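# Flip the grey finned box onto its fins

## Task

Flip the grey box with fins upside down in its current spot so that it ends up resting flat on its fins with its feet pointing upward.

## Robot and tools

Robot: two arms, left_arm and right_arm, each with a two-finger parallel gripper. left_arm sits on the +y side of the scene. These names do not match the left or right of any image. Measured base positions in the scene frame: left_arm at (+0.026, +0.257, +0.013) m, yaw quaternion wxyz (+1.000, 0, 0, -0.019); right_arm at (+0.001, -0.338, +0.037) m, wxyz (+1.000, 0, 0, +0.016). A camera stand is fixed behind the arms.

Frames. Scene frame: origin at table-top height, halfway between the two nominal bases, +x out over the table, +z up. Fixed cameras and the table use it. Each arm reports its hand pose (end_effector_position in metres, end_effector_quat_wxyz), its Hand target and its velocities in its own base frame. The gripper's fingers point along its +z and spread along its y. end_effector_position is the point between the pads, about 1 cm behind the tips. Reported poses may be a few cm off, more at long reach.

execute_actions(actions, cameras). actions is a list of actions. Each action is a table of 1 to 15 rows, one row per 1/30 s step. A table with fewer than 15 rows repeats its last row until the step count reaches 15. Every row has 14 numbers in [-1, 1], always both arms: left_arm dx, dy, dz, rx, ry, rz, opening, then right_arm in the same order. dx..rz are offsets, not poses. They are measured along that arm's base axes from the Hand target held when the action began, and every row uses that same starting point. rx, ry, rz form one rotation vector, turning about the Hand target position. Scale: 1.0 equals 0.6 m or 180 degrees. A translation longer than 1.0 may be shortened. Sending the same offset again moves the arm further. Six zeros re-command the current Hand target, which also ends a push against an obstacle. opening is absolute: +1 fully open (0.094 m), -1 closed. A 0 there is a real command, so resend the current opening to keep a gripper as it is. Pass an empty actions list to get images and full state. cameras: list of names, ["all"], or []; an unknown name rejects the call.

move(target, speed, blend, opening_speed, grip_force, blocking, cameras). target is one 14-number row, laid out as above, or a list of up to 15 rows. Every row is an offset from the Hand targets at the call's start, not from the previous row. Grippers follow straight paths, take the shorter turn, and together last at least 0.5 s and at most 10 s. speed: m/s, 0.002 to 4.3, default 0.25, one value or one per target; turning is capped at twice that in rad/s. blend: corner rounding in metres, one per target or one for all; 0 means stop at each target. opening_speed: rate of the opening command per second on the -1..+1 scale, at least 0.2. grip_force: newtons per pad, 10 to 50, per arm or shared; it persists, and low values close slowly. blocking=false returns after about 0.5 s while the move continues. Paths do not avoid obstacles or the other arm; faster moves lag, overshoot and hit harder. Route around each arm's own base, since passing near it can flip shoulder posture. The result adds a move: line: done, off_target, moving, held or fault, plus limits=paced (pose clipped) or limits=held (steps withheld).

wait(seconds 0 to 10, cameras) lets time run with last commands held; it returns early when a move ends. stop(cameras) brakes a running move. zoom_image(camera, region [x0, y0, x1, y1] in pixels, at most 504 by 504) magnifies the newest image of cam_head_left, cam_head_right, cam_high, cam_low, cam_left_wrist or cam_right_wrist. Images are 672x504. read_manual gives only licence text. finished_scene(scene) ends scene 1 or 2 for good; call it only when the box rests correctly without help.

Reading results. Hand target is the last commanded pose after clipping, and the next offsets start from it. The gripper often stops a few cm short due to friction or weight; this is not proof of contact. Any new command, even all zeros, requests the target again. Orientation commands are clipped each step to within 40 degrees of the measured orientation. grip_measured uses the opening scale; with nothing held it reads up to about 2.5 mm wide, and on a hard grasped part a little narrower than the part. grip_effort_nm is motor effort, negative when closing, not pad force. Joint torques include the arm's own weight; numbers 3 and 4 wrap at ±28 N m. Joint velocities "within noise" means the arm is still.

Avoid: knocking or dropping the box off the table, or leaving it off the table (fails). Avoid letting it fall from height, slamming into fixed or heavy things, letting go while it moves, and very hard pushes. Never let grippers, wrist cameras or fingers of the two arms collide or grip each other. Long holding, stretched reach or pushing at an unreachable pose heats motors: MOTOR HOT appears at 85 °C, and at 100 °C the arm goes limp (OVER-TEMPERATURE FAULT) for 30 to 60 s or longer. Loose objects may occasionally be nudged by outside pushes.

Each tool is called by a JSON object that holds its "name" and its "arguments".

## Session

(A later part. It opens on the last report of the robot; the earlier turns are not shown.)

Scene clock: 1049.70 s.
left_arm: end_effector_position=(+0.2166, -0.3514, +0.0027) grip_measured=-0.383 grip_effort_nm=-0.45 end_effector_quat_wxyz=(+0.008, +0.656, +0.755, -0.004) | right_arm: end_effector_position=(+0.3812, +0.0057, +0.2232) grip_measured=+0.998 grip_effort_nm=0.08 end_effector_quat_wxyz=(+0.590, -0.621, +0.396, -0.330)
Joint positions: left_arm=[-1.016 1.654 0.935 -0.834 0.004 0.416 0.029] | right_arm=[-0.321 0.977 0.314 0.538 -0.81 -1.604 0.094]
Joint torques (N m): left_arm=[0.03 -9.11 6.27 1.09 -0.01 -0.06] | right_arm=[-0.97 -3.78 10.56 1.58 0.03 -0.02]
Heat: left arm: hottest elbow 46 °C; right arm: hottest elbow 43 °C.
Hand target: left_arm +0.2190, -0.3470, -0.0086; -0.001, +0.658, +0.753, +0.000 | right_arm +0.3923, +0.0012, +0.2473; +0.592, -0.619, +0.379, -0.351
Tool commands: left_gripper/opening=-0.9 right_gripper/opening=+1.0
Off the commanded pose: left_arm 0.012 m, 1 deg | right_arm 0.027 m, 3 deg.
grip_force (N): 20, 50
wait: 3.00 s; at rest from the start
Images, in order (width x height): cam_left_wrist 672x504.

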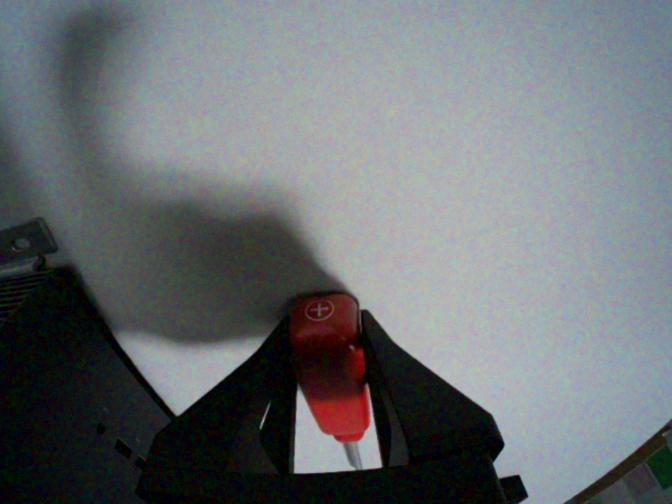

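{"name": "move", "arguments": {"target": [[0,0,0.2667,0,0,0,-0.9, 0,0,0,0,0,0,1],[0.17,0.33,0.2667,0,0,0.08,-0.9, 0,0,0,0,0,0,1],[0.0017,0.7783,0.2,0,0,0.222,-0.9, 0,0,0,0,0,0,1]], "blend": [0.03,0.08,0], "speed": 0.25, "cameras": ["cam_left_wrist","cam_head_left"]}}

Scene clock: 1069.13 s.
left_arm: end_effector_position=(+0.2175, +0.1159, +0.1119) grip_measured=-0.384 grip_effort_nm=-0.45 end_effector_quat_wxyz=(-0.003, +0.359, +0.933, -0.001) | right_arm: end_effector_position=(+0.3812, +0.0057, +0.2232) grip_measured=+0.998 grip_effort_nm=0.08 end_effector_quat_wxyz=(+0.590, -0.621, +0.396, -0.330)
Joint positions: left_arm=[0.49 1.042 0.689 -1.224 -0.003 1.225 0.029] | right_arm=[-0.321 0.977 0.314 0.538 -0.81 -1.604 0.094]
Joint torques (N m): left_arm=[0.15 -2.32 8.4 0.92 0.24 -0.07] | right_arm=[-0.56 -2.61 10.62 1.5 0.06 -0.03]
Heat: left arm: hottest elbow 45 °C; right arm: hottest elbow 44 °C.
Hand target: left_arm +0.2201, +0.1199, +0.1114; +0.000, +0.361, +0.933, +0.000 | right_arm +0.3923, +0.0012, +0.2473; +0.592, -0.619, +0.379, -0.351
Off the commanded pose: left_arm 0.005 m, 0 deg | right_arm 0.027 m, 3 deg.
grip_force (N): 20, 50
move: off_target (right_arm)
Images, in order (width x height): cam_head_left 672x504, cam_left_wrist 672x504.

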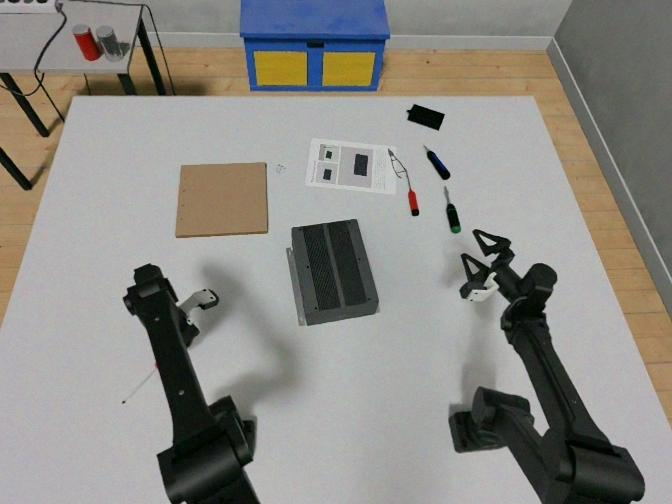

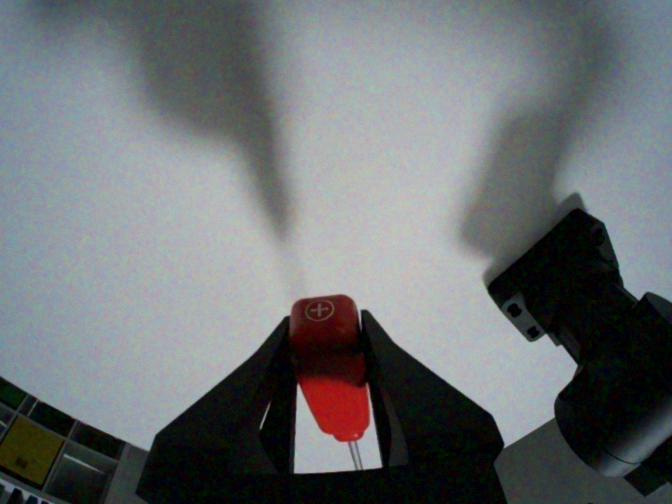

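{"name": "move", "arguments": {"target": [[0,0,-0.1333,0,0,0,-0.9, 0,0,0,0,0,0,1],[0,0,-0.185,0,0,0,-0.9, 0,0,0,0,0,0,1]], "speed": [0.15,0.04], "cameras": ["cam_left_wrist"]}}

Scene clock: 1079.67 s.
left_arm: end_effector_position=(+0.2219, +0.1182, +0.0050) grip_measured=-0.384 grip_effort_nm=-0.45 end_effector_quat_wxyz=(+0.002, +0.360, +0.933, +0.004) | right_arm: end_effector_position=(+0.3812, +0.0057, +0.2232) grip_measured=+0.998 grip_effort_nm=0.08 end_effector_quat_wxyz=(+0.590, -0.621, +0.396, -0.330)
Joint positions: left_arm=[0.49 1.254 0.51 -0.819 -0.002 1.226 0.029] | right_arm=[-0.321 0.977 0.314 0.538 -0.81 -1.604 0.094]
Joint torques (N m): left_arm=[-0.03 -3.08 6.22 0.96 0.24 -0.06] | right_arm=[-0.67 -3.19 10.74 1.7 0.04 -0.03]
Heat: left arm: hottest elbow 45 °C; right arm: hottest elbow 44 °C.
Hand target: left_arm +0.2203, +0.1199, +0.0005; +0.000, +0.361, +0.933, +0.000 | right_arm +0.3923, +0.0012, +0.2473; +0.592, -0.619, +0.379, -0.351
Off the commanded pose: left_arm 0.005 m, 1 deg | right_arm 0.027 m, 3 deg.
grip_force (N): 20, 50
move: off_target (right_arm)
Images, in order (width x height): cam_left_wrist 672x504.

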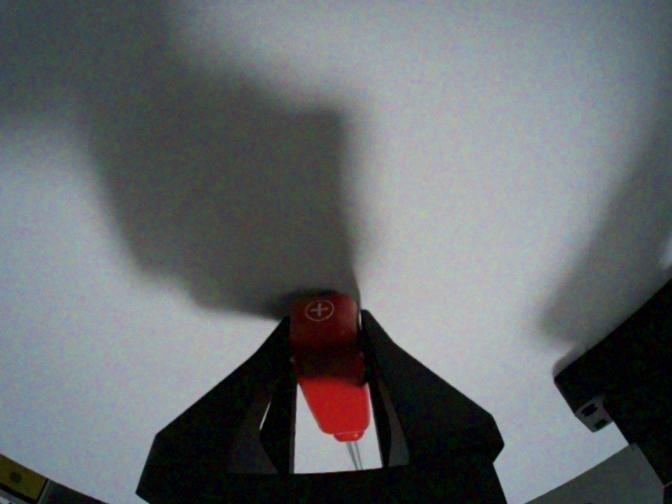

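{"name": "move", "arguments": {"target": [[0,0,-0.007,0,0,0,-0.9, 0,0,0,0,0,0,1],[0,0,-0.007,0,0,0,0.6, 0,0,0,0,0,0,1]], "speed": [0.03,0.04], "opening_speed": 0.6, "grip_force": 50, "cameras": ["cam_left_wrist"]}}

Scene clock: 1087.83 s.
left_arm: end_effector_position=(+0.2229, +0.1188, +0.0019) grip_measured=+0.597 grip_effort_nm=0.16 end_effector_quat_wxyz=(+0.003, +0.360, +0.933, +0.005) | right_arm: end_effector_position=(+0.3812, +0.0057, +0.2232) grip_measured=+0.998 grip_effort_nm=0.08 end_effector_quat_wxyz=(+0.590, -0.621, +0.396, -0.330)
Joint positions: left_arm=[0.491 1.264 0.507 -0.803 -0.001 1.227 0.075] | right_arm=[-0.321 0.977 0.314 0.538 -0.81 -1.604 0.094]
Joint torques (N m): left_arm=[0.09 -3.02 5.91 1.03 0.21 -0.08] | right_arm=[-0.91 -3.84 10.59 1.76 0.03 -0.02]
Heat: left arm: hottest elbow 45 °C; right arm: hottest elbow 44 °C.
Hand target: left_arm +0.2203, +0.1200, -0.0037; +0.000, +0.361, +0.933, +0.000 | right_arm +0.3923, +0.0012, +0.2473; +0.592, -0.619, +0.379, -0.351
Off the commanded pose: left_arm 0.006 m, 1 deg | right_arm 0.027 m, 3 deg.
move: off_target (right_arm)
Images, in order (width x height): cam_left_wrist 672x504.

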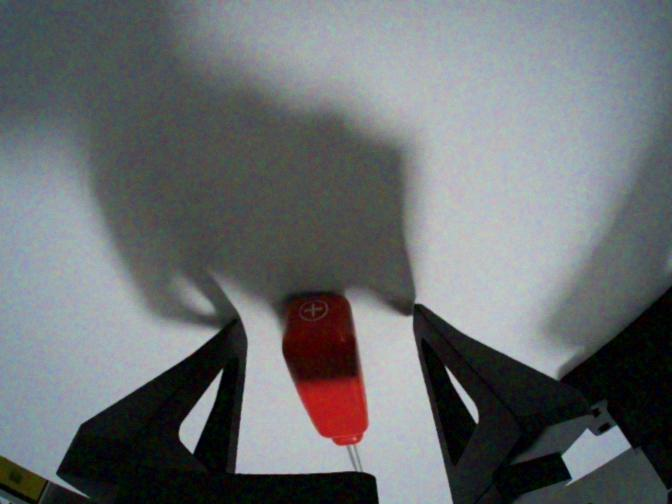

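{"name": "move", "arguments": {"target": [[0,0,0.2,0,0,0,0.6, 0,0,0,0,0,0,1],[0.133,-0.283,0.47,-0.1302,-0.2153,0.1175,0.6, 0,0,0,0,0,0,1]], "blend": [0.03,0]}}

Scene clock: 1144.13 s.
left_arm: end_effector_position=(+0.2908, -0.0469, +0.2513) grip_measured=+0.597 grip_effort_nm=0.16 end_effector_quat_wxyz=(+0.349, +0.161, +0.921, -0.069) | right_arm: end_effector_position=(+0.3812, +0.0057, +0.2232) grip_measured=+0.998 grip_effort_nm=0.07 end_effector_quat_wxyz=(+0.590, -0.621, +0.396, -0.330)
Joint positions: left_arm=[-0.027 0.625 0.706 -0.953 0.224 0.237 0.075] | right_arm=[-0.321 0.977 0.314 0.538 -0.81 -1.604 0.094]
Joint torques (N m): left_arm=[-1.73 0.15 12.92 2.47 0.07 -0.31] | right_arm=[-0.67 -2.2 10.69 1.62 0.03 -0.01]
Heat: left arm: hottest elbow 42 °C; right arm: hottest elbow 46 °C.
Hand target: left_arm +0.3001, -0.0499, +0.2784; +0.377, +0.160, +0.910, -0.067 | right_arm +0.3923, +0.0012, +0.2473; +0.592, -0.619, +0.379, -0.351
Off the commanded pose: left_arm 0.029 m, 3 deg | right_arm 0.027 m, 3 deg.
move: off_target (left_arm, right_arm)

{"name": "move", "arguments": {"target": [-0.1333,-0.4167,-0.08,-0.4686,-0.0203,0.29,1, 0,0,0,0,0,0,1], "cameras": ["cam_left_wrist","cam_high"]}}

Scene clock: 1157.00 s.
left_arm: end_effector_position=(+0.2198, -0.2855, +0.2159) grip_measured=+0.997 grip_effort_nm=0.16 end_effector_quat_wxyz=(+0.408, -0.498, +0.607, -0.466) | right_arm: end_effector_position=(+0.3812, +0.0057, +0.2232) grip_measured=+0.998 grip_effort_nm=0.08 end_effector_quat_wxyz=(+0.590, -0.621, +0.396, -0.330)
Joint positions: left_arm=[-1.367 0.981 0.473 -0.078 -1.137 -2.081 0.094] | right_arm=[-0.321 0.977 0.314 0.538 -0.81 -1.604 0.094]
Joint torques (N m): left_arm=[-1.55 -1.55 11.86 1.4 -0.46 -0.2] | right_arm=[-1.08 -3.43 10.65 1.66 0 0.03]
Heat: left arm: hottest elbow 45 °C; right arm: hottest elbow 46 °C.
Hand target: left_arm +0.2201, -0.2998, +0.2303; +0.400, -0.503, +0.600, -0.477 | right_arm +0.3923, +0.0012, +0.2473; +0.592, -0.619, +0.379, -0.351
Off the commanded pose: left_arm 0.020 m, 2 deg | right_arm 0.027 m, 3 deg.
move: off_target (left_arm, right_arm)
Images, in order (width x height): cam_high 672x504, cam_left_wrist 672x504.

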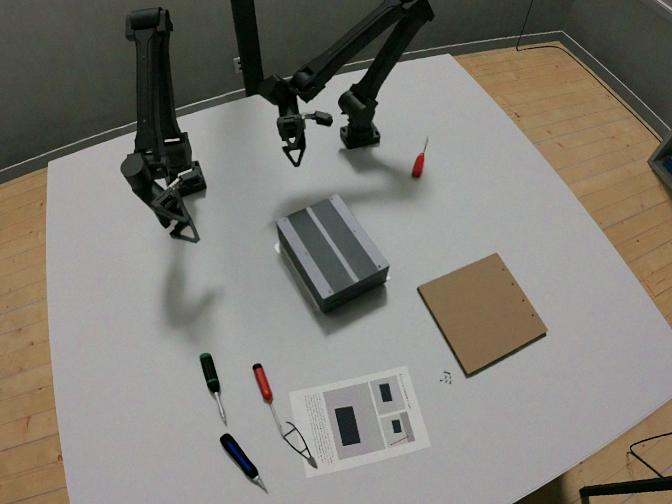

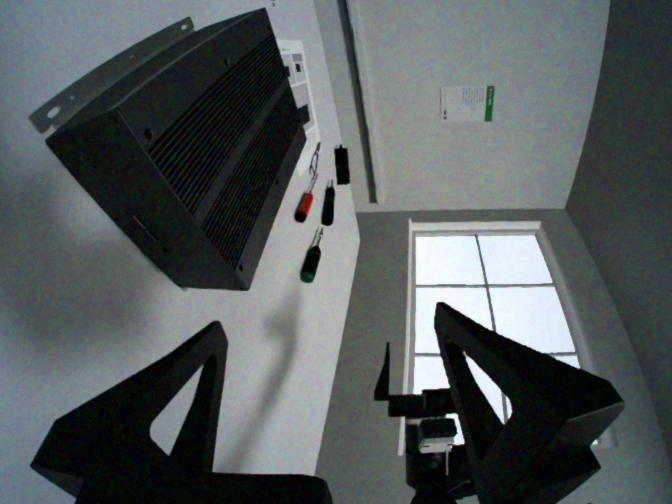

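{"name": "move", "arguments": {"target": [[0.03,-0.03,0,0.4798,-0.0846,-0.1125,1, 0,0,0,0,0,0,1],[0.06,-0.06,0,0.9580,-0.1689,-0.2246,1, 0,0,0,0,0,0,1]], "blend": [0.03,0], "cameras": ["cam_left_wrist"]}}

Scene clock: 1179.40 s.
left_arm: end_effector_position=(+0.2490, -0.3259, +0.2204) grip_measured=+0.998 grip_effort_nm=0.15 end_effector_quat_wxyz=(+0.472, +0.605, +0.502, +0.399) | right_arm: end_effector_position=(+0.3812, +0.0057, +0.2232) grip_measured=+0.998 grip_effort_nm=0.08 end_effector_quat_wxyz=(+0.590, -0.621, +0.396, -0.330)
Joint positions: left_arm=[-1.298 1.125 0.563 0.051 -1.066 1.123 0.094] | right_arm=[-0.321 0.977 0.314 0.538 -0.81 -1.604 0.094]
Joint torques (N m): left_arm=[0.09 -3.43 10.95 2.63 -0.11 -0.16] | right_arm=[-0.62 -3.02 10.76 1.63 -0.01 -0.05]
Heat: left arm: hottest elbow 47 °C; right arm: hottest elbow 46 °C.
Hand target: left_arm +0.2560, -0.3360, +0.2304; +0.478, +0.598, +0.504, +0.399 | right_arm +0.3923, +0.0012, +0.2473; +0.592, -0.619, +0.379, -0.351
Off the commanded pose: left_arm 0.016 m, 1 deg | right_arm 0.027 m, 3 deg.
move: off_target (left_arm, right_arm)
Images, in order (width x height): cam_left_wrist 672x504.

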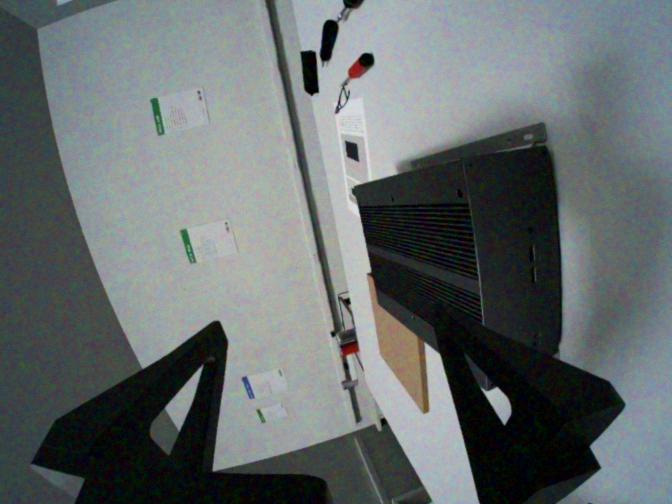

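{"name": "move", "arguments": {"target": [0,0,-0.2167,0,0,0,1, 0,0,0,0,0,0,1], "cameras": ["cam_left_wrist"]}}

{"name": "zoom_image", "arguments": {"camera": "cam_left_wrist", "region": [300, 80, 560, 400]}}

Scene clock: 1188.73 s.
left_arm: end_effector_position=(+0.2531, -0.3404, +0.1090) grip_measured=+0.998 grip_effort_nm=0.15 end_effector_quat_wxyz=(+0.487, +0.593, +0.508, +0.392) | right_arm: end_effector_position=(+0.3812, +0.0057, +0.2232) grip_measured=+0.998 grip_effort_nm=0.08 end_effector_quat_wxyz=(+0.590, -0.621, +0.396, -0.330)
Joint positions: left_arm=[-1.297 1.508 0.454 0.585 -1.065 1.123 0.094] | right_arm=[-0.321 0.977 0.314 0.538 -0.81 -1.604 0.094]
Joint torques (N m): left_arm=[0.03 -5.66 4.94 2.71 -0.15 -0.13] | right_arm=[-1.14 -2.78 10.66 1.5 0.04 -0.04]
Heat: left arm: hottest elbow 47 °C; right arm: hottest elbow 47 °C.
Hand target: left_arm +0.2560, -0.3359, +0.1003; +0.478, +0.598, +0.504, +0.399 | right_arm +0.3923, +0.0012, +0.2473; +0.592, -0.619, +0.379, -0.351
Off the commanded pose: left_arm 0.010 m, 1 deg | right_arm 0.027 m, 3 deg.
move: off_target (right_arm)
Images, in order (width x height): cam_left_wrist 672x504.

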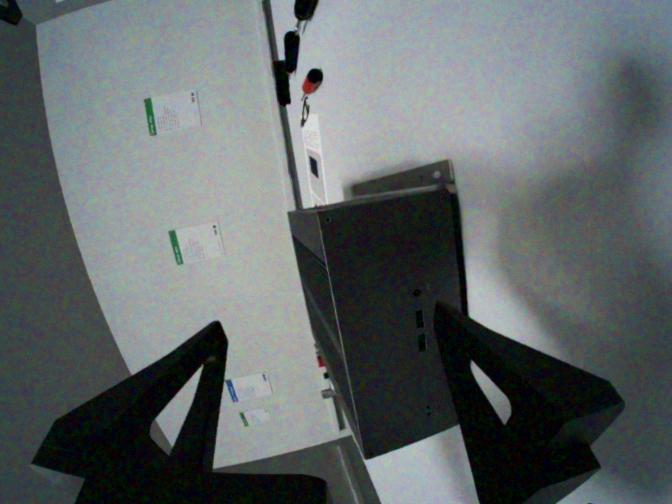

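Scaled by 1.575 from the camera's 672x504 image, which has a finer 960x720 frame.

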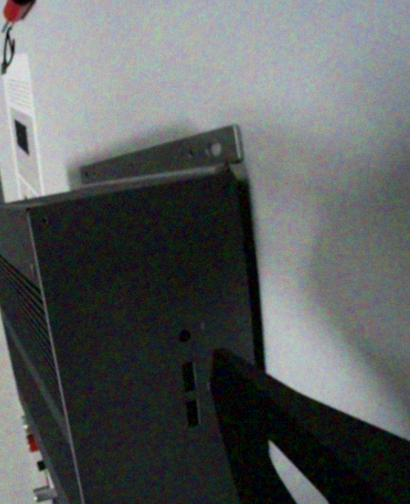

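{"name": "move", "arguments": {"target": [0.095,-0.0025,-0.077,0.0094,0.0105,0.011,1, 0,0,0,0,0,0,1], "speed": 0.1, "cameras": ["cam_left_wrist"]}}

{"name": "zoom_image", "arguments": {"camera": "cam_left_wrist", "region": [320, 80, 560, 400]}}

Scene clock: 1246.03 s.
left_arm: end_effector_position=(+0.3061, -0.3299, +0.0550) grip_measured=+0.998 grip_effort_nm=0.15 end_effector_quat_wxyz=(+0.451, +0.605, +0.517, +0.403) | right_arm: end_effector_position=(+0.3812, +0.0057, +0.2232) grip_measured=+0.998 grip_effort_nm=0.08 end_effector_quat_wxyz=(+0.590, -0.621, +0.396, -0.330)
Joint positions: left_arm=[-1.142 1.714 0.488 0.746 -0.952 1.19 0.094] | right_arm=[-0.321 0.977 0.314 0.538 -0.81 -1.604 0.094]
Joint torques (N m): left_arm=[-0.21 -7.06 6.22 2.69 -0.07 -0.13] | right_arm=[-0.79 -2.96 10.77 1.47 0.03 -0.04]
Heat: left arm: hottest elbow 43 °C; right arm: hottest elbow 47 °C.
Hand target: left_arm +0.3131, -0.3375, +0.0542; +0.454, +0.603, +0.517, +0.405 | right_arm +0.3923, +0.0012, +0.2473; +0.592, -0.619, +0.379, -0.351
Off the commanded pose: left_arm 0.010 m, 0 deg | right_arm 0.027 m, 3 deg.
move: off_target (right_arm)
Images, in order (width x height): cam_left_wrist 672x504.

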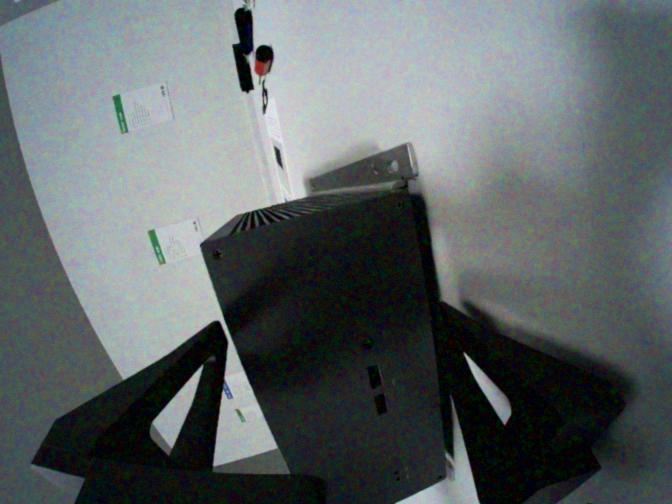

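Scaled by 1.575 from the camera's 672x504 image, which has a finer 960x720 frame.

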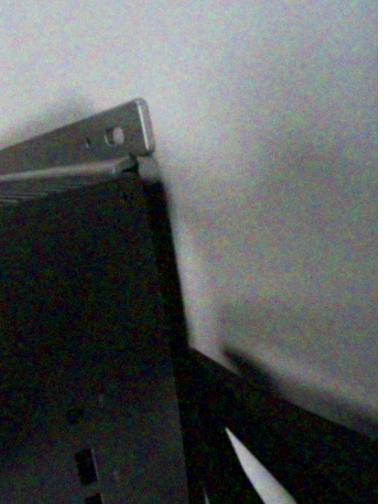

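{"name": "zoom_image", "arguments": {"camera": "cam_left_wrist", "region": [390, 250, 510, 350]}}

{"name": "zoom_image", "arguments": {"camera": "cam_left_wrist", "region": [180, 220, 300, 360]}}

Scaled by 4.200 from the camera's 672x504 image, which has a finer 960x720 frame.

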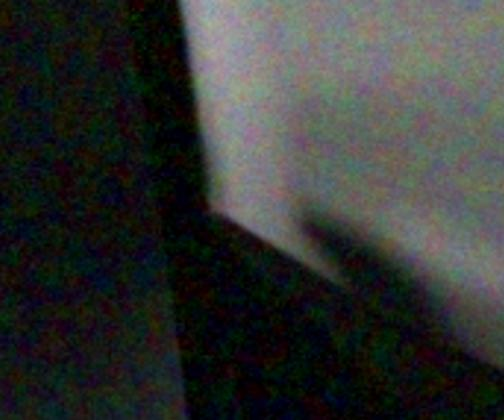

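Scaled by 3.600 from the camera's 672x504 image, which has a finer 960x720 frame.

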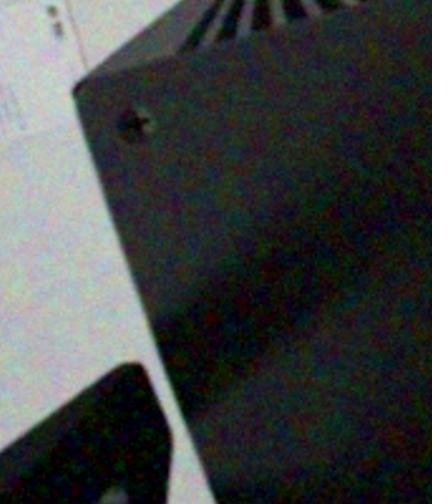

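{"name": "move", "arguments": {"target": [[-0.083,0.0167,0.01,0,0,0,1, 0,0,0,0,0,0,1],[-0.083,0.05,0.36,0,0,0,1, 0,0,0,0,0,0,1],[0.078,0.529,0.38,-0.3204,0.3511,-0.1392,1, 0,0,0,0,0,0,1]], "blend": [0.01,0.05,0], "speed": 0.2, "cameras": ["cam_left_wrist","cam_high"]}}

Scene clock: 1484.37 s.
left_arm: end_effector_position=(+0.3490, -0.0272, +0.2753) grip_measured=+0.998 grip_effort_nm=0.14 end_effector_quat_wxyz=(+0.416, +0.522, +0.661, -0.343) | right_arm: end_effector_position=(+0.3812, +0.0057, +0.2232) grip_measured=+0.998 grip_effort_nm=0.08 end_effector_quat_wxyz=(+0.590, -0.621, +0.396, -0.330)
Joint positions: left_arm=[0.385 1.327 1.071 -1.668 1.108 1.941 0.094] | right_arm=[-0.321 0.977 0.314 0.538 -0.81 -1.604 0.094]
Joint torques (N m): left_arm=[0.03 -5.66 11.03 -0.44 0.54 -0.08] | right_arm=[-0.5 -3.14 10.74 1.62 0.03 -0.01]
Heat: left arm: hottest elbow 42 °C; right arm: hottest elbow 50 °C.
Hand target: left_arm +0.3599, -0.0200, +0.2821; +0.420, +0.527, +0.658, -0.336 | right_arm +0.3923, +0.0012, +0.2473; +0.592, -0.619, +0.379, -0.351
Off the commanded pose: left_arm 0.015 m, 1 deg | right_arm 0.027 m, 3 deg.
joint sent to its limit (left arm) — joint 4 (wrist pitch), lower limit. The joint targets still meet the commanded pose.
move: off_target (left_arm, right_arm)
Images, in order (width x height): cam_high 672x504, cam_left_wrist 672x504.

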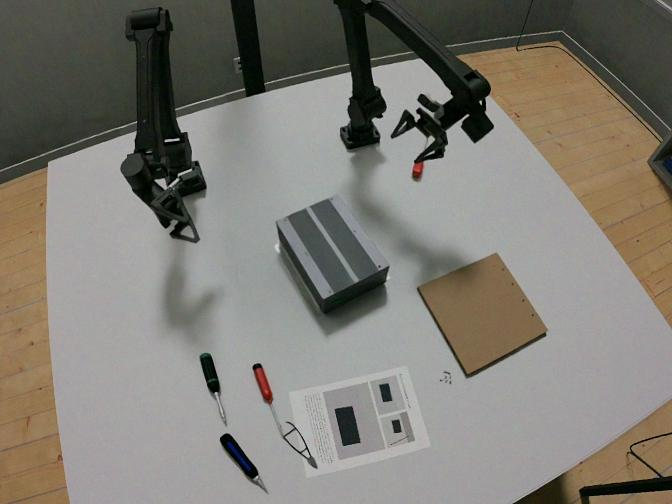

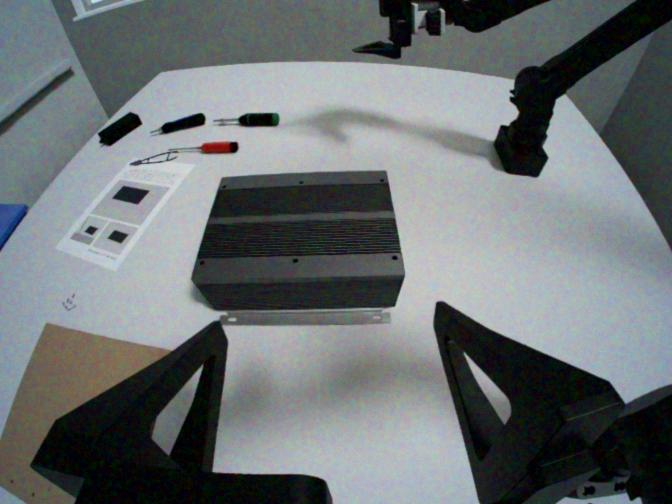

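{"name": "execute_actions", "arguments": {"actions": []}}

Scene clock: 1516.60 s.
left_arm: end_effector_position=(+0.3490, -0.0272, +0.2753) grip_measured=+0.998 grip_effort_nm=0.15 end_effector_quat_wxyz=(+0.416, +0.522, +0.661, -0.343) | right_arm: end_effector_position=(+0.3812, +0.0057, +0.2232) grip_measured=+0.998 grip_effort_nm=0.08 end_effector_quat_wxyz=(+0.590, -0.621, +0.396, -0.330)
Joint positions: left_arm=[0.385 1.327 1.071 -1.668 1.108 1.942 0.094] | right_arm=[-0.321 0.977 0.314 0.538 -0.81 -1.604 0.094]
Joint velocities: within noise
Joint torques (N m): left_arm=[-0.26 -5.6 10.99 -0.44 0.55 -0.06] | right_arm=[-1.38 -3.31 10.63 1.59 0.04 -0.02]
Heat: left arm: hottest elbow 47 °C; right arm: hottest elbow 50 °C.
Hand target: left_arm +0.3599, -0.0200, +0.2821; +0.420, +0.527, +0.659, -0.336 | right_arm +0.3923, +0.0012, +0.2473; +0.592, -0.619, +0.379, -0.351
Tool commands: left_gripper/opening=+1.0 right_gripper/opening=+1.0
Off the commanded pose: left_arm 0.015 m, 1 deg | right_arm 0.027 m, 3 deg.

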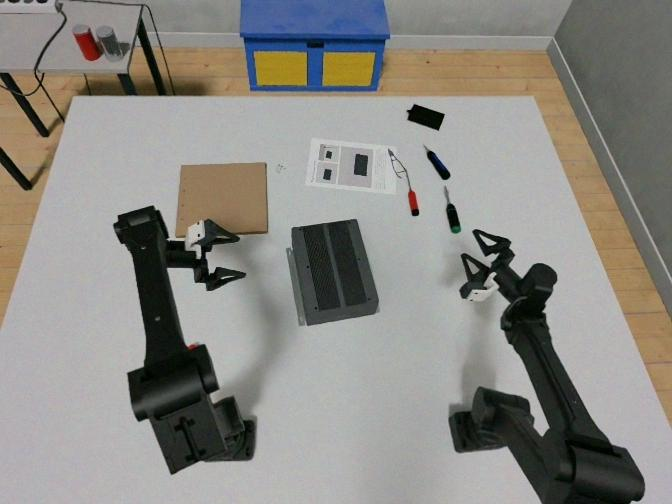

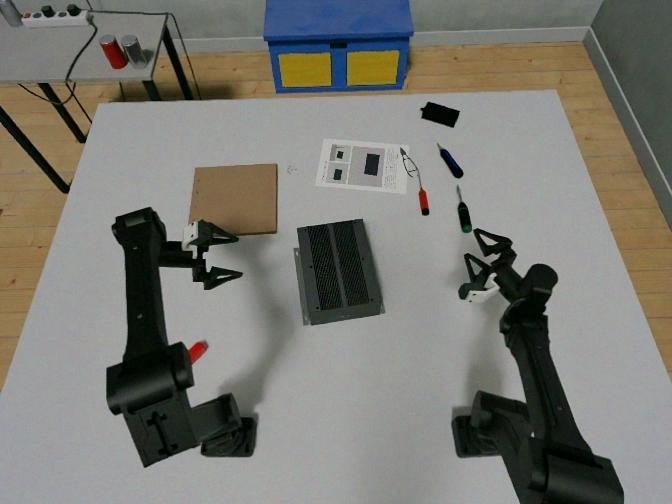

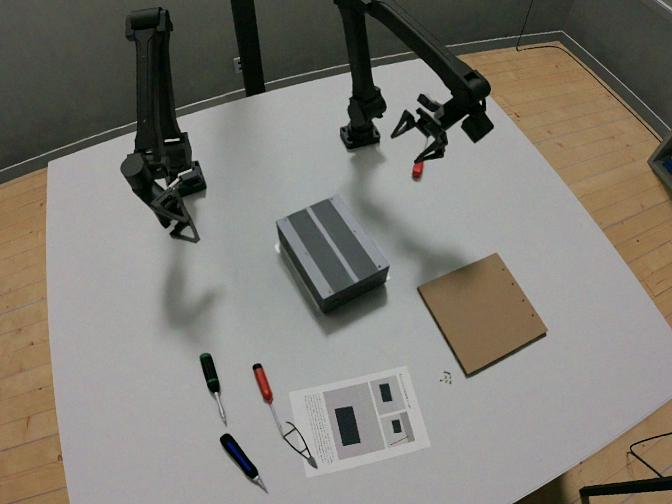

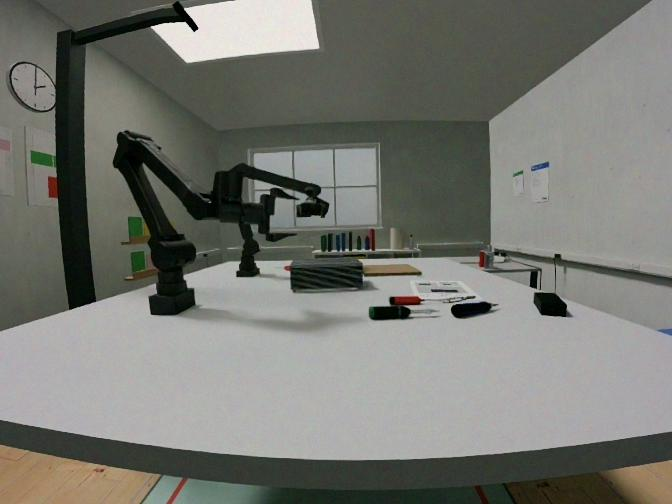

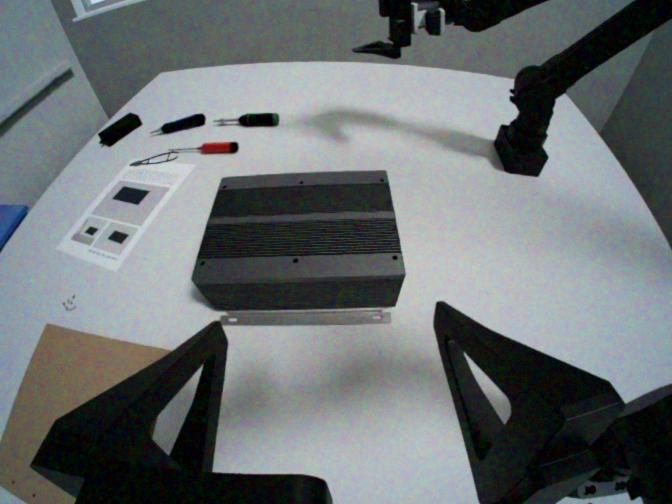

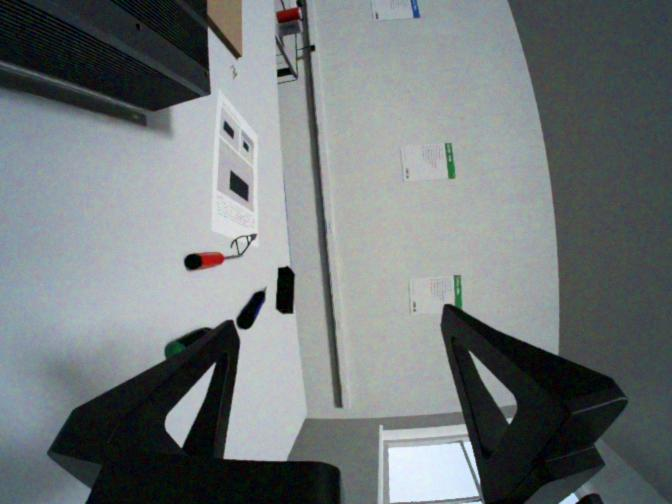

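{"name": "move", "arguments": {"target": [0.0933,-0.075,-0.2917,0,0,0,1,0,0,0,0,0,0,1], "speed": 0.12, "cameras": ["cam_left_wrist"]}}

Scene clock: 1579.53 s.
left_arm: end_effector_position=(+0.4169, -0.0605, +0.1157) grip_measured=+0.998 grip_effort_nm=0.15 end_effector_quat_wxyz=(+0.426, +0.532, +0.655, -0.325) | right_arm: end_effector_position=(+0.3812, +0.0057, +0.2232) grip_measured=+0.998 grip_effort_nm=0.08 end_effector_quat_wxyz=(+0.590, -0.621, +0.396, -0.330)
Joint positions: left_arm=[0.24 1.592 0.899 -0.884 1.132 1.607 0.094] | right_arm=[-0.321 0.977 0.314 0.538 -0.81 -1.604 0.094]
Joint torques (N m): left_arm=[-1.61 -8.59 6.22 0.95 0.85 -0.32] | right_arm=[-0.85 -3.55 10.71 1.74 0.03 -0.06]
Heat: left arm: hottest elbow 49 °C; right arm: hottest elbow 51 °C.
Hand target: left_arm +0.4159, -0.0650, +0.1071; +0.420, +0.527, +0.658, -0.336 | right_arm +0.3923, +0.0012, +0.2473; +0.592, -0.619, +0.379, -0.351
Off the commanded pose: left_arm 0.010 m, 2 deg | right_arm 0.027 m, 3 deg.
move: off_target (right_arm)
Images, in order (width x height): cam_left_wrist 672x504.

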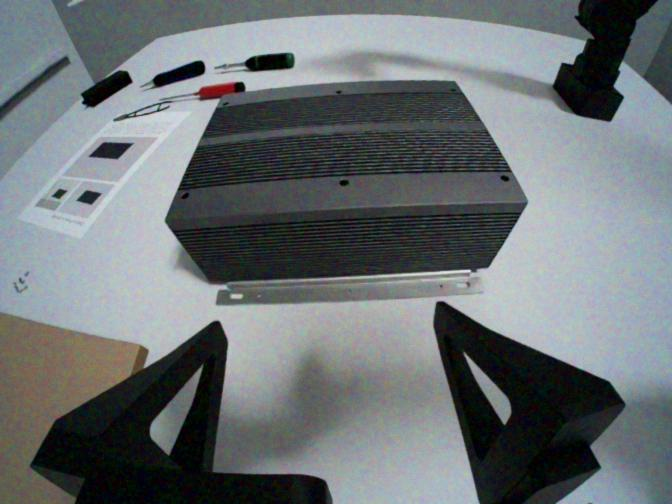

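{"name": "move", "arguments": {"target": [0.0043,-0.0625,-0.1428,-0.002,0.0085,-0.0093,1,0,0,0,0,0,0,1], "speed": 0.1, "cameras": ["cam_left_wrist", "cam_low"]}}

Scene clock: 1613.00 s.
left_arm: end_effector_position=(+0.4220, -0.0980, +0.0312) grip_measured=+0.998 grip_effort_nm=0.15 end_effector_quat_wxyz=(+0.416, +0.536, +0.651, -0.341) | right_arm: end_effector_position=(+0.3812, +0.0057, +0.2232) grip_measured=+0.998 grip_effort_nm=0.08 end_effector_quat_wxyz=(+0.590, -0.621, +0.396, -0.330)
Joint positions: left_arm=[0.145 1.772 0.826 -0.516 1.132 1.453 0.094] | right_arm=[-0.321 0.977 0.314 0.538 -0.81 -1.604 0.094]
Joint torques (N m): left_arm=[-1.55 -9.41 4.89 1.1 0.79 -0.32] | right_arm=[-0.67 -3.02 10.66 1.57 0.01 -0.04]
Heat: left arm: hottest elbow 45 °C; right arm: hottest elbow 51 °C.
Hand target: left_arm +0.4185, -0.1025, +0.0215; +0.408, +0.531, +0.655, -0.351 | right_arm +0.3923, +0.0012, +0.2473; +0.592, -0.619, +0.379, -0.351
Off the commanded pose: left_arm 0.011 m, 2 deg | right_arm 0.027 m, 3 deg.
move: off_target (left_arm, right_arm)
Images, in order (width x height): cam_low 672x504, cam_left_wrist 672x504.

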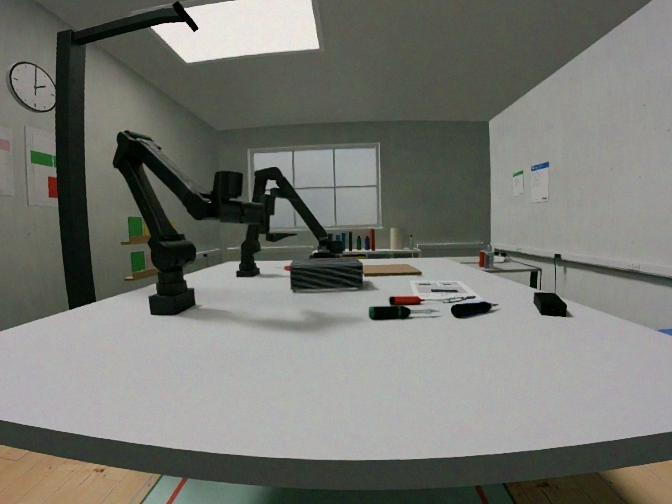

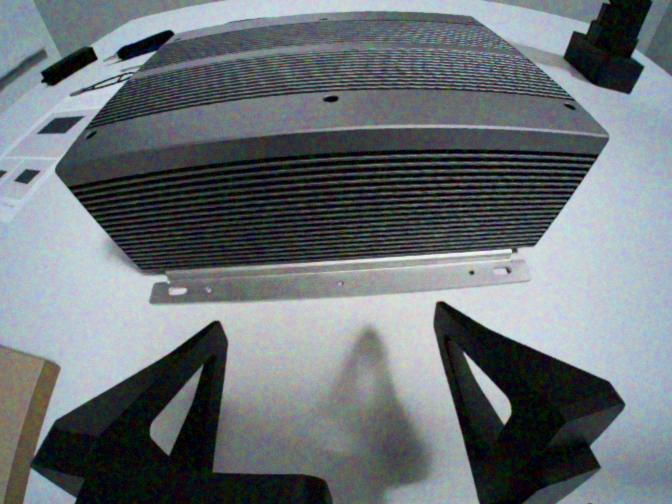

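{"name": "move", "arguments": {"target": [0,-0.005,-0.055,0,0,0,1,0,0,0,0,0,0,1], "speed": 0.04, "cameras": ["cam_left_wrist"]}}

{"name": "zoom_image", "arguments": {"camera": "cam_left_wrist", "region": [130, 220, 570, 440]}}

Scene clock: 1637.10 s.
left_arm: end_effector_position=(+0.4231, -0.1005, -0.0008) grip_measured=+0.998 grip_effort_nm=0.15 end_effector_quat_wxyz=(+0.417, +0.536, +0.651, -0.340) | right_arm: end_effector_position=(+0.3812, +0.0057, +0.2232) grip_measured=+0.998 grip_effort_nm=0.08 end_effector_quat_wxyz=(+0.590, -0.621, +0.396, -0.330)
Joint positions: left_arm=[0.139 1.854 0.815 -0.405 1.132 1.435 0.094] | right_arm=[-0.321 0.977 0.314 0.538 -0.81 -1.604 0.094]
Joint torques (N m): left_arm=[-1.67 -9.58 4.31 1.24 0.76 -0.31] | right_arm=[-1.32 -3.49 10.61 1.61 0.04 -0.03]
Heat: left arm: hottest elbow 43 °C; right arm: hottest elbow 51 °C.
Hand target: left_arm +0.4185, -0.1055, -0.0116; +0.408, +0.530, +0.655, -0.351 | right_arm +0.3923, +0.0012, +0.2473; +0.592, -0.619, +0.379, -0.351
Off the commanded pose: left_arm 0.013 m, 2 deg | right_arm 0.027 m, 3 deg.
move: off_target (left_arm, right_arm)
Images, in order (width x height): cam_left_wrist 672x504.

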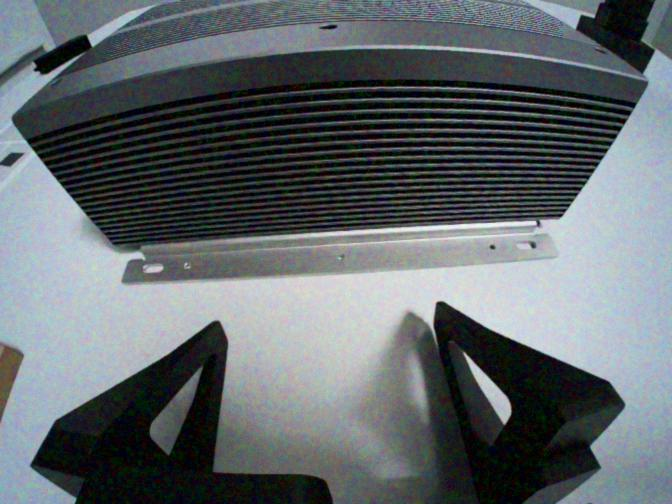

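Scaled by 1.145 from the camera's 672x504 image, which has a finer 960x720 frame.

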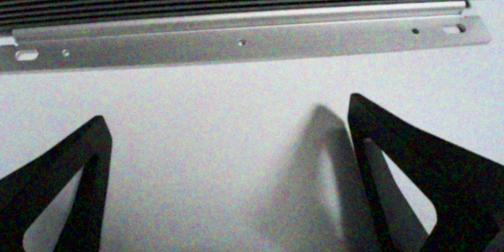

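{"name": "move", "arguments": {"target": [0,0,-0.01,0,0,0,1,0,0,0,0,0,0,1], "speed": 0.03, "cameras": ["cam_left_wrist"]}}

{"name": "zoom_image", "arguments": {"camera": "cam_left_wrist", "region": [130, 220, 570, 440]}}

Scene clock: 1644.80 s.
left_arm: end_effector_position=(+0.4245, -0.1006, -0.0030) grip_measured=+0.998 grip_effort_nm=0.15 end_effector_quat_wxyz=(+0.420, +0.537, +0.649, -0.338) | right_arm: end_effector_position=(+0.3812, +0.0057, +0.2232) grip_measured=+0.998 grip_effort_nm=0.08 end_effector_quat_wxyz=(+0.590, -0.621, +0.396, -0.330)
Joint positions: left_arm=[0.139 1.862 0.815 -0.387 1.135 1.434 0.094] | right_arm=[-0.321 0.977 0.314 0.538 -0.81 -1.604 0.094]
Joint torques (N m): left_arm=[-1.61 -9.05 4.21 1.18 0.65 -0.33] | right_arm=[-0.26 -3.25 10.78 1.54 0.07 -0.09]
Heat: left arm: hottest elbow 42 °C; right arm: hottest elbow 51 °C.
Hand target: left_arm +0.4185, -0.1055, -0.0176; +0.408, +0.531, +0.655, -0.351 | right_arm +0.3923, +0.0012, +0.2473; +0.592, -0.619, +0.379, -0.351
Off the commanded pose: left_arm 0.017 m, 2 deg | right_arm 0.027 m, 3 deg.
move: off_target (left_arm, right_arm)
Images, in order (width x height): cam_left_wrist 672x504.

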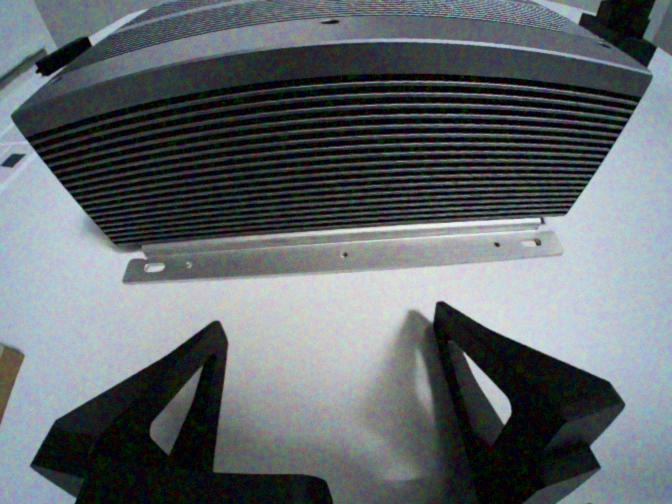

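Scaled by 1.145 from the camera's 672x504 image, which has a finer 960x720 frame.

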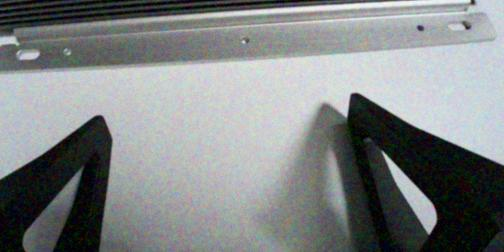

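{"name": "move", "arguments": {"target": [0.009,-0.045,0.005,0,0,0,1,0,0,0,0,0,0,1], "speed": 0.04, "cameras": ["cam_left_wrist"]}}

{"name": "zoom_image", "arguments": {"camera": "cam_left_wrist", "region": [130, 220, 570, 440]}}

Scene clock: 1660.73 s.
left_arm: end_effector_position=(+0.4309, -0.1282, -0.0029) grip_measured=+0.998 grip_effort_nm=0.14 end_effector_quat_wxyz=(+0.423, +0.539, +0.644, -0.341) | right_arm: end_effector_position=(+0.3812, +0.0057, +0.2232) grip_measured=+0.998 grip_effort_nm=0.08 end_effector_quat_wxyz=(+0.590, -0.621, +0.396, -0.330)
Joint positions: left_arm=[0.07 1.862 0.799 -0.235 1.13 1.29 0.094] | right_arm=[-0.321 0.977 0.314 0.538 -0.81 -1.604 0.094]
Joint torques (N m): left_arm=[-1.67 -10.17 3.86 1.26 0.32 -0.48] | right_arm=[-0.91 -2.78 10.66 1.51 -0.02 -0.03]
Heat: left arm: hottest elbow 41 °C; right arm: hottest elbow 51 °C.
Hand target: left_arm +0.4238, -0.1325, -0.0146; +0.408, +0.530, +0.655, -0.351 | right_arm +0.3923, +0.0012, +0.2473; +0.592, -0.619, +0.379, -0.351
Off the commanded pose: left_arm 0.014 m, 3 deg | right_arm 0.027 m, 3 deg.
move: off_target (left_arm, right_arm)
Images, in order (width x height): cam_left_wrist 672x504.

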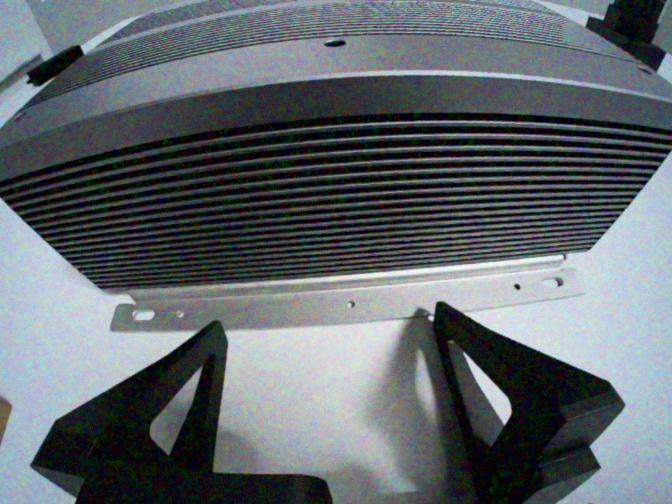

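Scaled by 1.145 from the camera's 672x504 image, which has a finer 960x720 frame.

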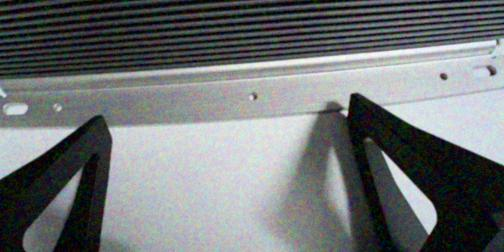

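{"name": "move", "arguments": {"target": [0.002,-0.0133,0,0,0,0,1,0,0,0,0,0,0,1], "speed": 0.03, "cameras": ["cam_left_wrist"]}}

{"name": "zoom_image", "arguments": {"camera": "cam_left_wrist", "region": [130, 220, 570, 440]}}

Scene clock: 1676.13 s.
left_arm: end_effector_position=(+0.4323, -0.1315, -0.0032) grip_measured=+0.998 grip_effort_nm=0.15 end_effector_quat_wxyz=(+0.425, +0.537, +0.645, -0.339) | right_arm: end_effector_position=(+0.3812, +0.0057, +0.2232) grip_measured=+0.998 grip_effort_nm=0.07 end_effector_quat_wxyz=(+0.590, -0.621, +0.396, -0.330)
Joint positions: left_arm=[0.061 1.862 0.792 -0.197 1.128 1.258 0.094] | right_arm=[-0.321 0.977 0.314 0.538 -0.81 -1.604 0.094]
Joint torques (N m): left_arm=[-2.73 -10.23 3.92 1.5 0.21 -0.58] | right_arm=[-1.14 -3.14 10.58 1.78 0 -0.05]
Heat: left arm: hottest elbow 40 °C; right arm: hottest elbow 52 °C.
Hand target: left_arm +0.4251, -0.1405, -0.0145; +0.408, +0.530, +0.655, -0.351 | right_arm +0.3923, +0.0012, +0.2473; +0.592, -0.619, +0.379, -0.351
Off the commanded pose: left_arm 0.016 m, 3 deg | right_arm 0.027 m, 3 deg.
move: off_target (left_arm, right_arm)
Images, in order (width x height): cam_left_wrist 672x504.

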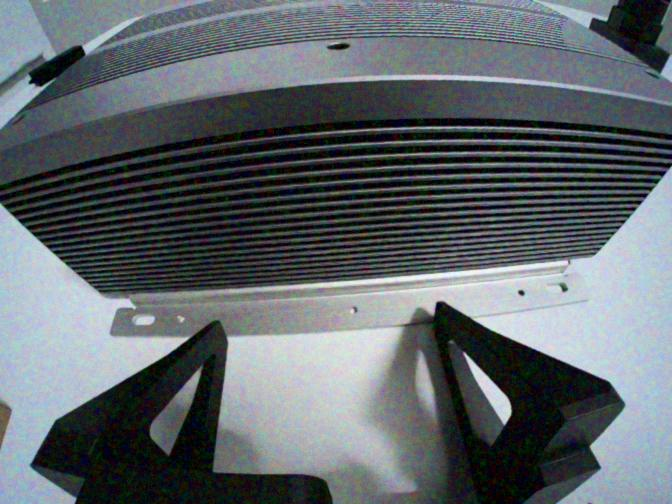

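Scaled by 1.145 from the camera's 672x504 image, which has a finer 960x720 frame.

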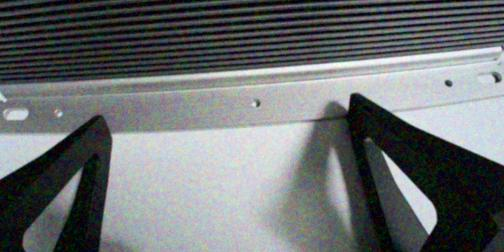

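{"name": "move", "arguments": {"target": [0.002,-0.011,0,0,0,0,1,0,0,0,0,0,0,1], "speed": 0.03, "cameras": ["cam_left_wrist"]}}

{"name": "zoom_image", "arguments": {"camera": "cam_left_wrist", "region": [130, 220, 570, 440]}}

Scene clock: 1682.30 s.
left_arm: end_effector_position=(+0.4326, -0.1318, -0.0033) grip_measured=+0.998 grip_effort_nm=0.14 end_effector_quat_wxyz=(+0.428, +0.534, +0.646, -0.339) | right_arm: end_effector_position=(+0.3812, +0.0057, +0.2232) grip_measured=+0.998 grip_effort_nm=0.08 end_effector_quat_wxyz=(+0.590, -0.621, +0.396, -0.330)
Joint positions: left_arm=[0.061 1.862 0.784 -0.167 1.13 1.234 0.094] | right_arm=[-0.321 0.977 0.314 0.538 -0.81 -1.604 0.094]
Joint torques (N m): left_arm=[-3.84 -10.23 4.26 1.59 -0.06 -0.66] | right_arm=[-0.97 -2.61 10.7 1.65 0.03 -0.07]
Heat: left arm: hottest elbow 40 °C; right arm: hottest elbow 52 °C.
Hand target: left_arm +0.4262, -0.1470, -0.0145; +0.408, +0.530, +0.655, -0.351 | right_arm +0.3923, +0.0012, +0.2473; +0.592, -0.619, +0.379, -0.351
Off the commanded pose: left_arm 0.020 m, 3 deg | right_arm 0.027 m, 3 deg.
move: off_target (left_arm, right_arm)
Images, in order (width x height): cam_left_wrist 672x504.

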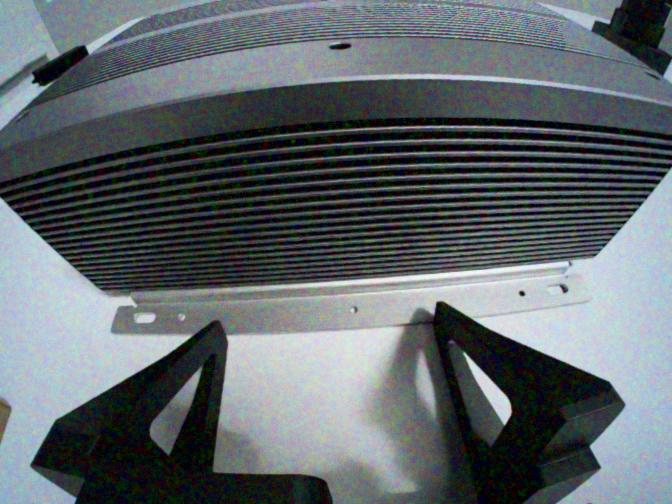

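Scaled by 1.145 from the camera's 672x504 image, which has a finer 960x720 frame.

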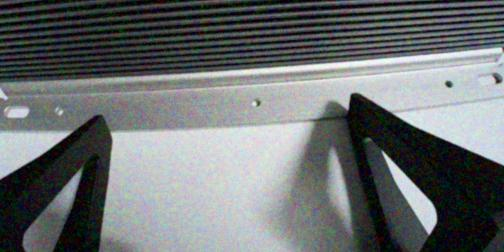

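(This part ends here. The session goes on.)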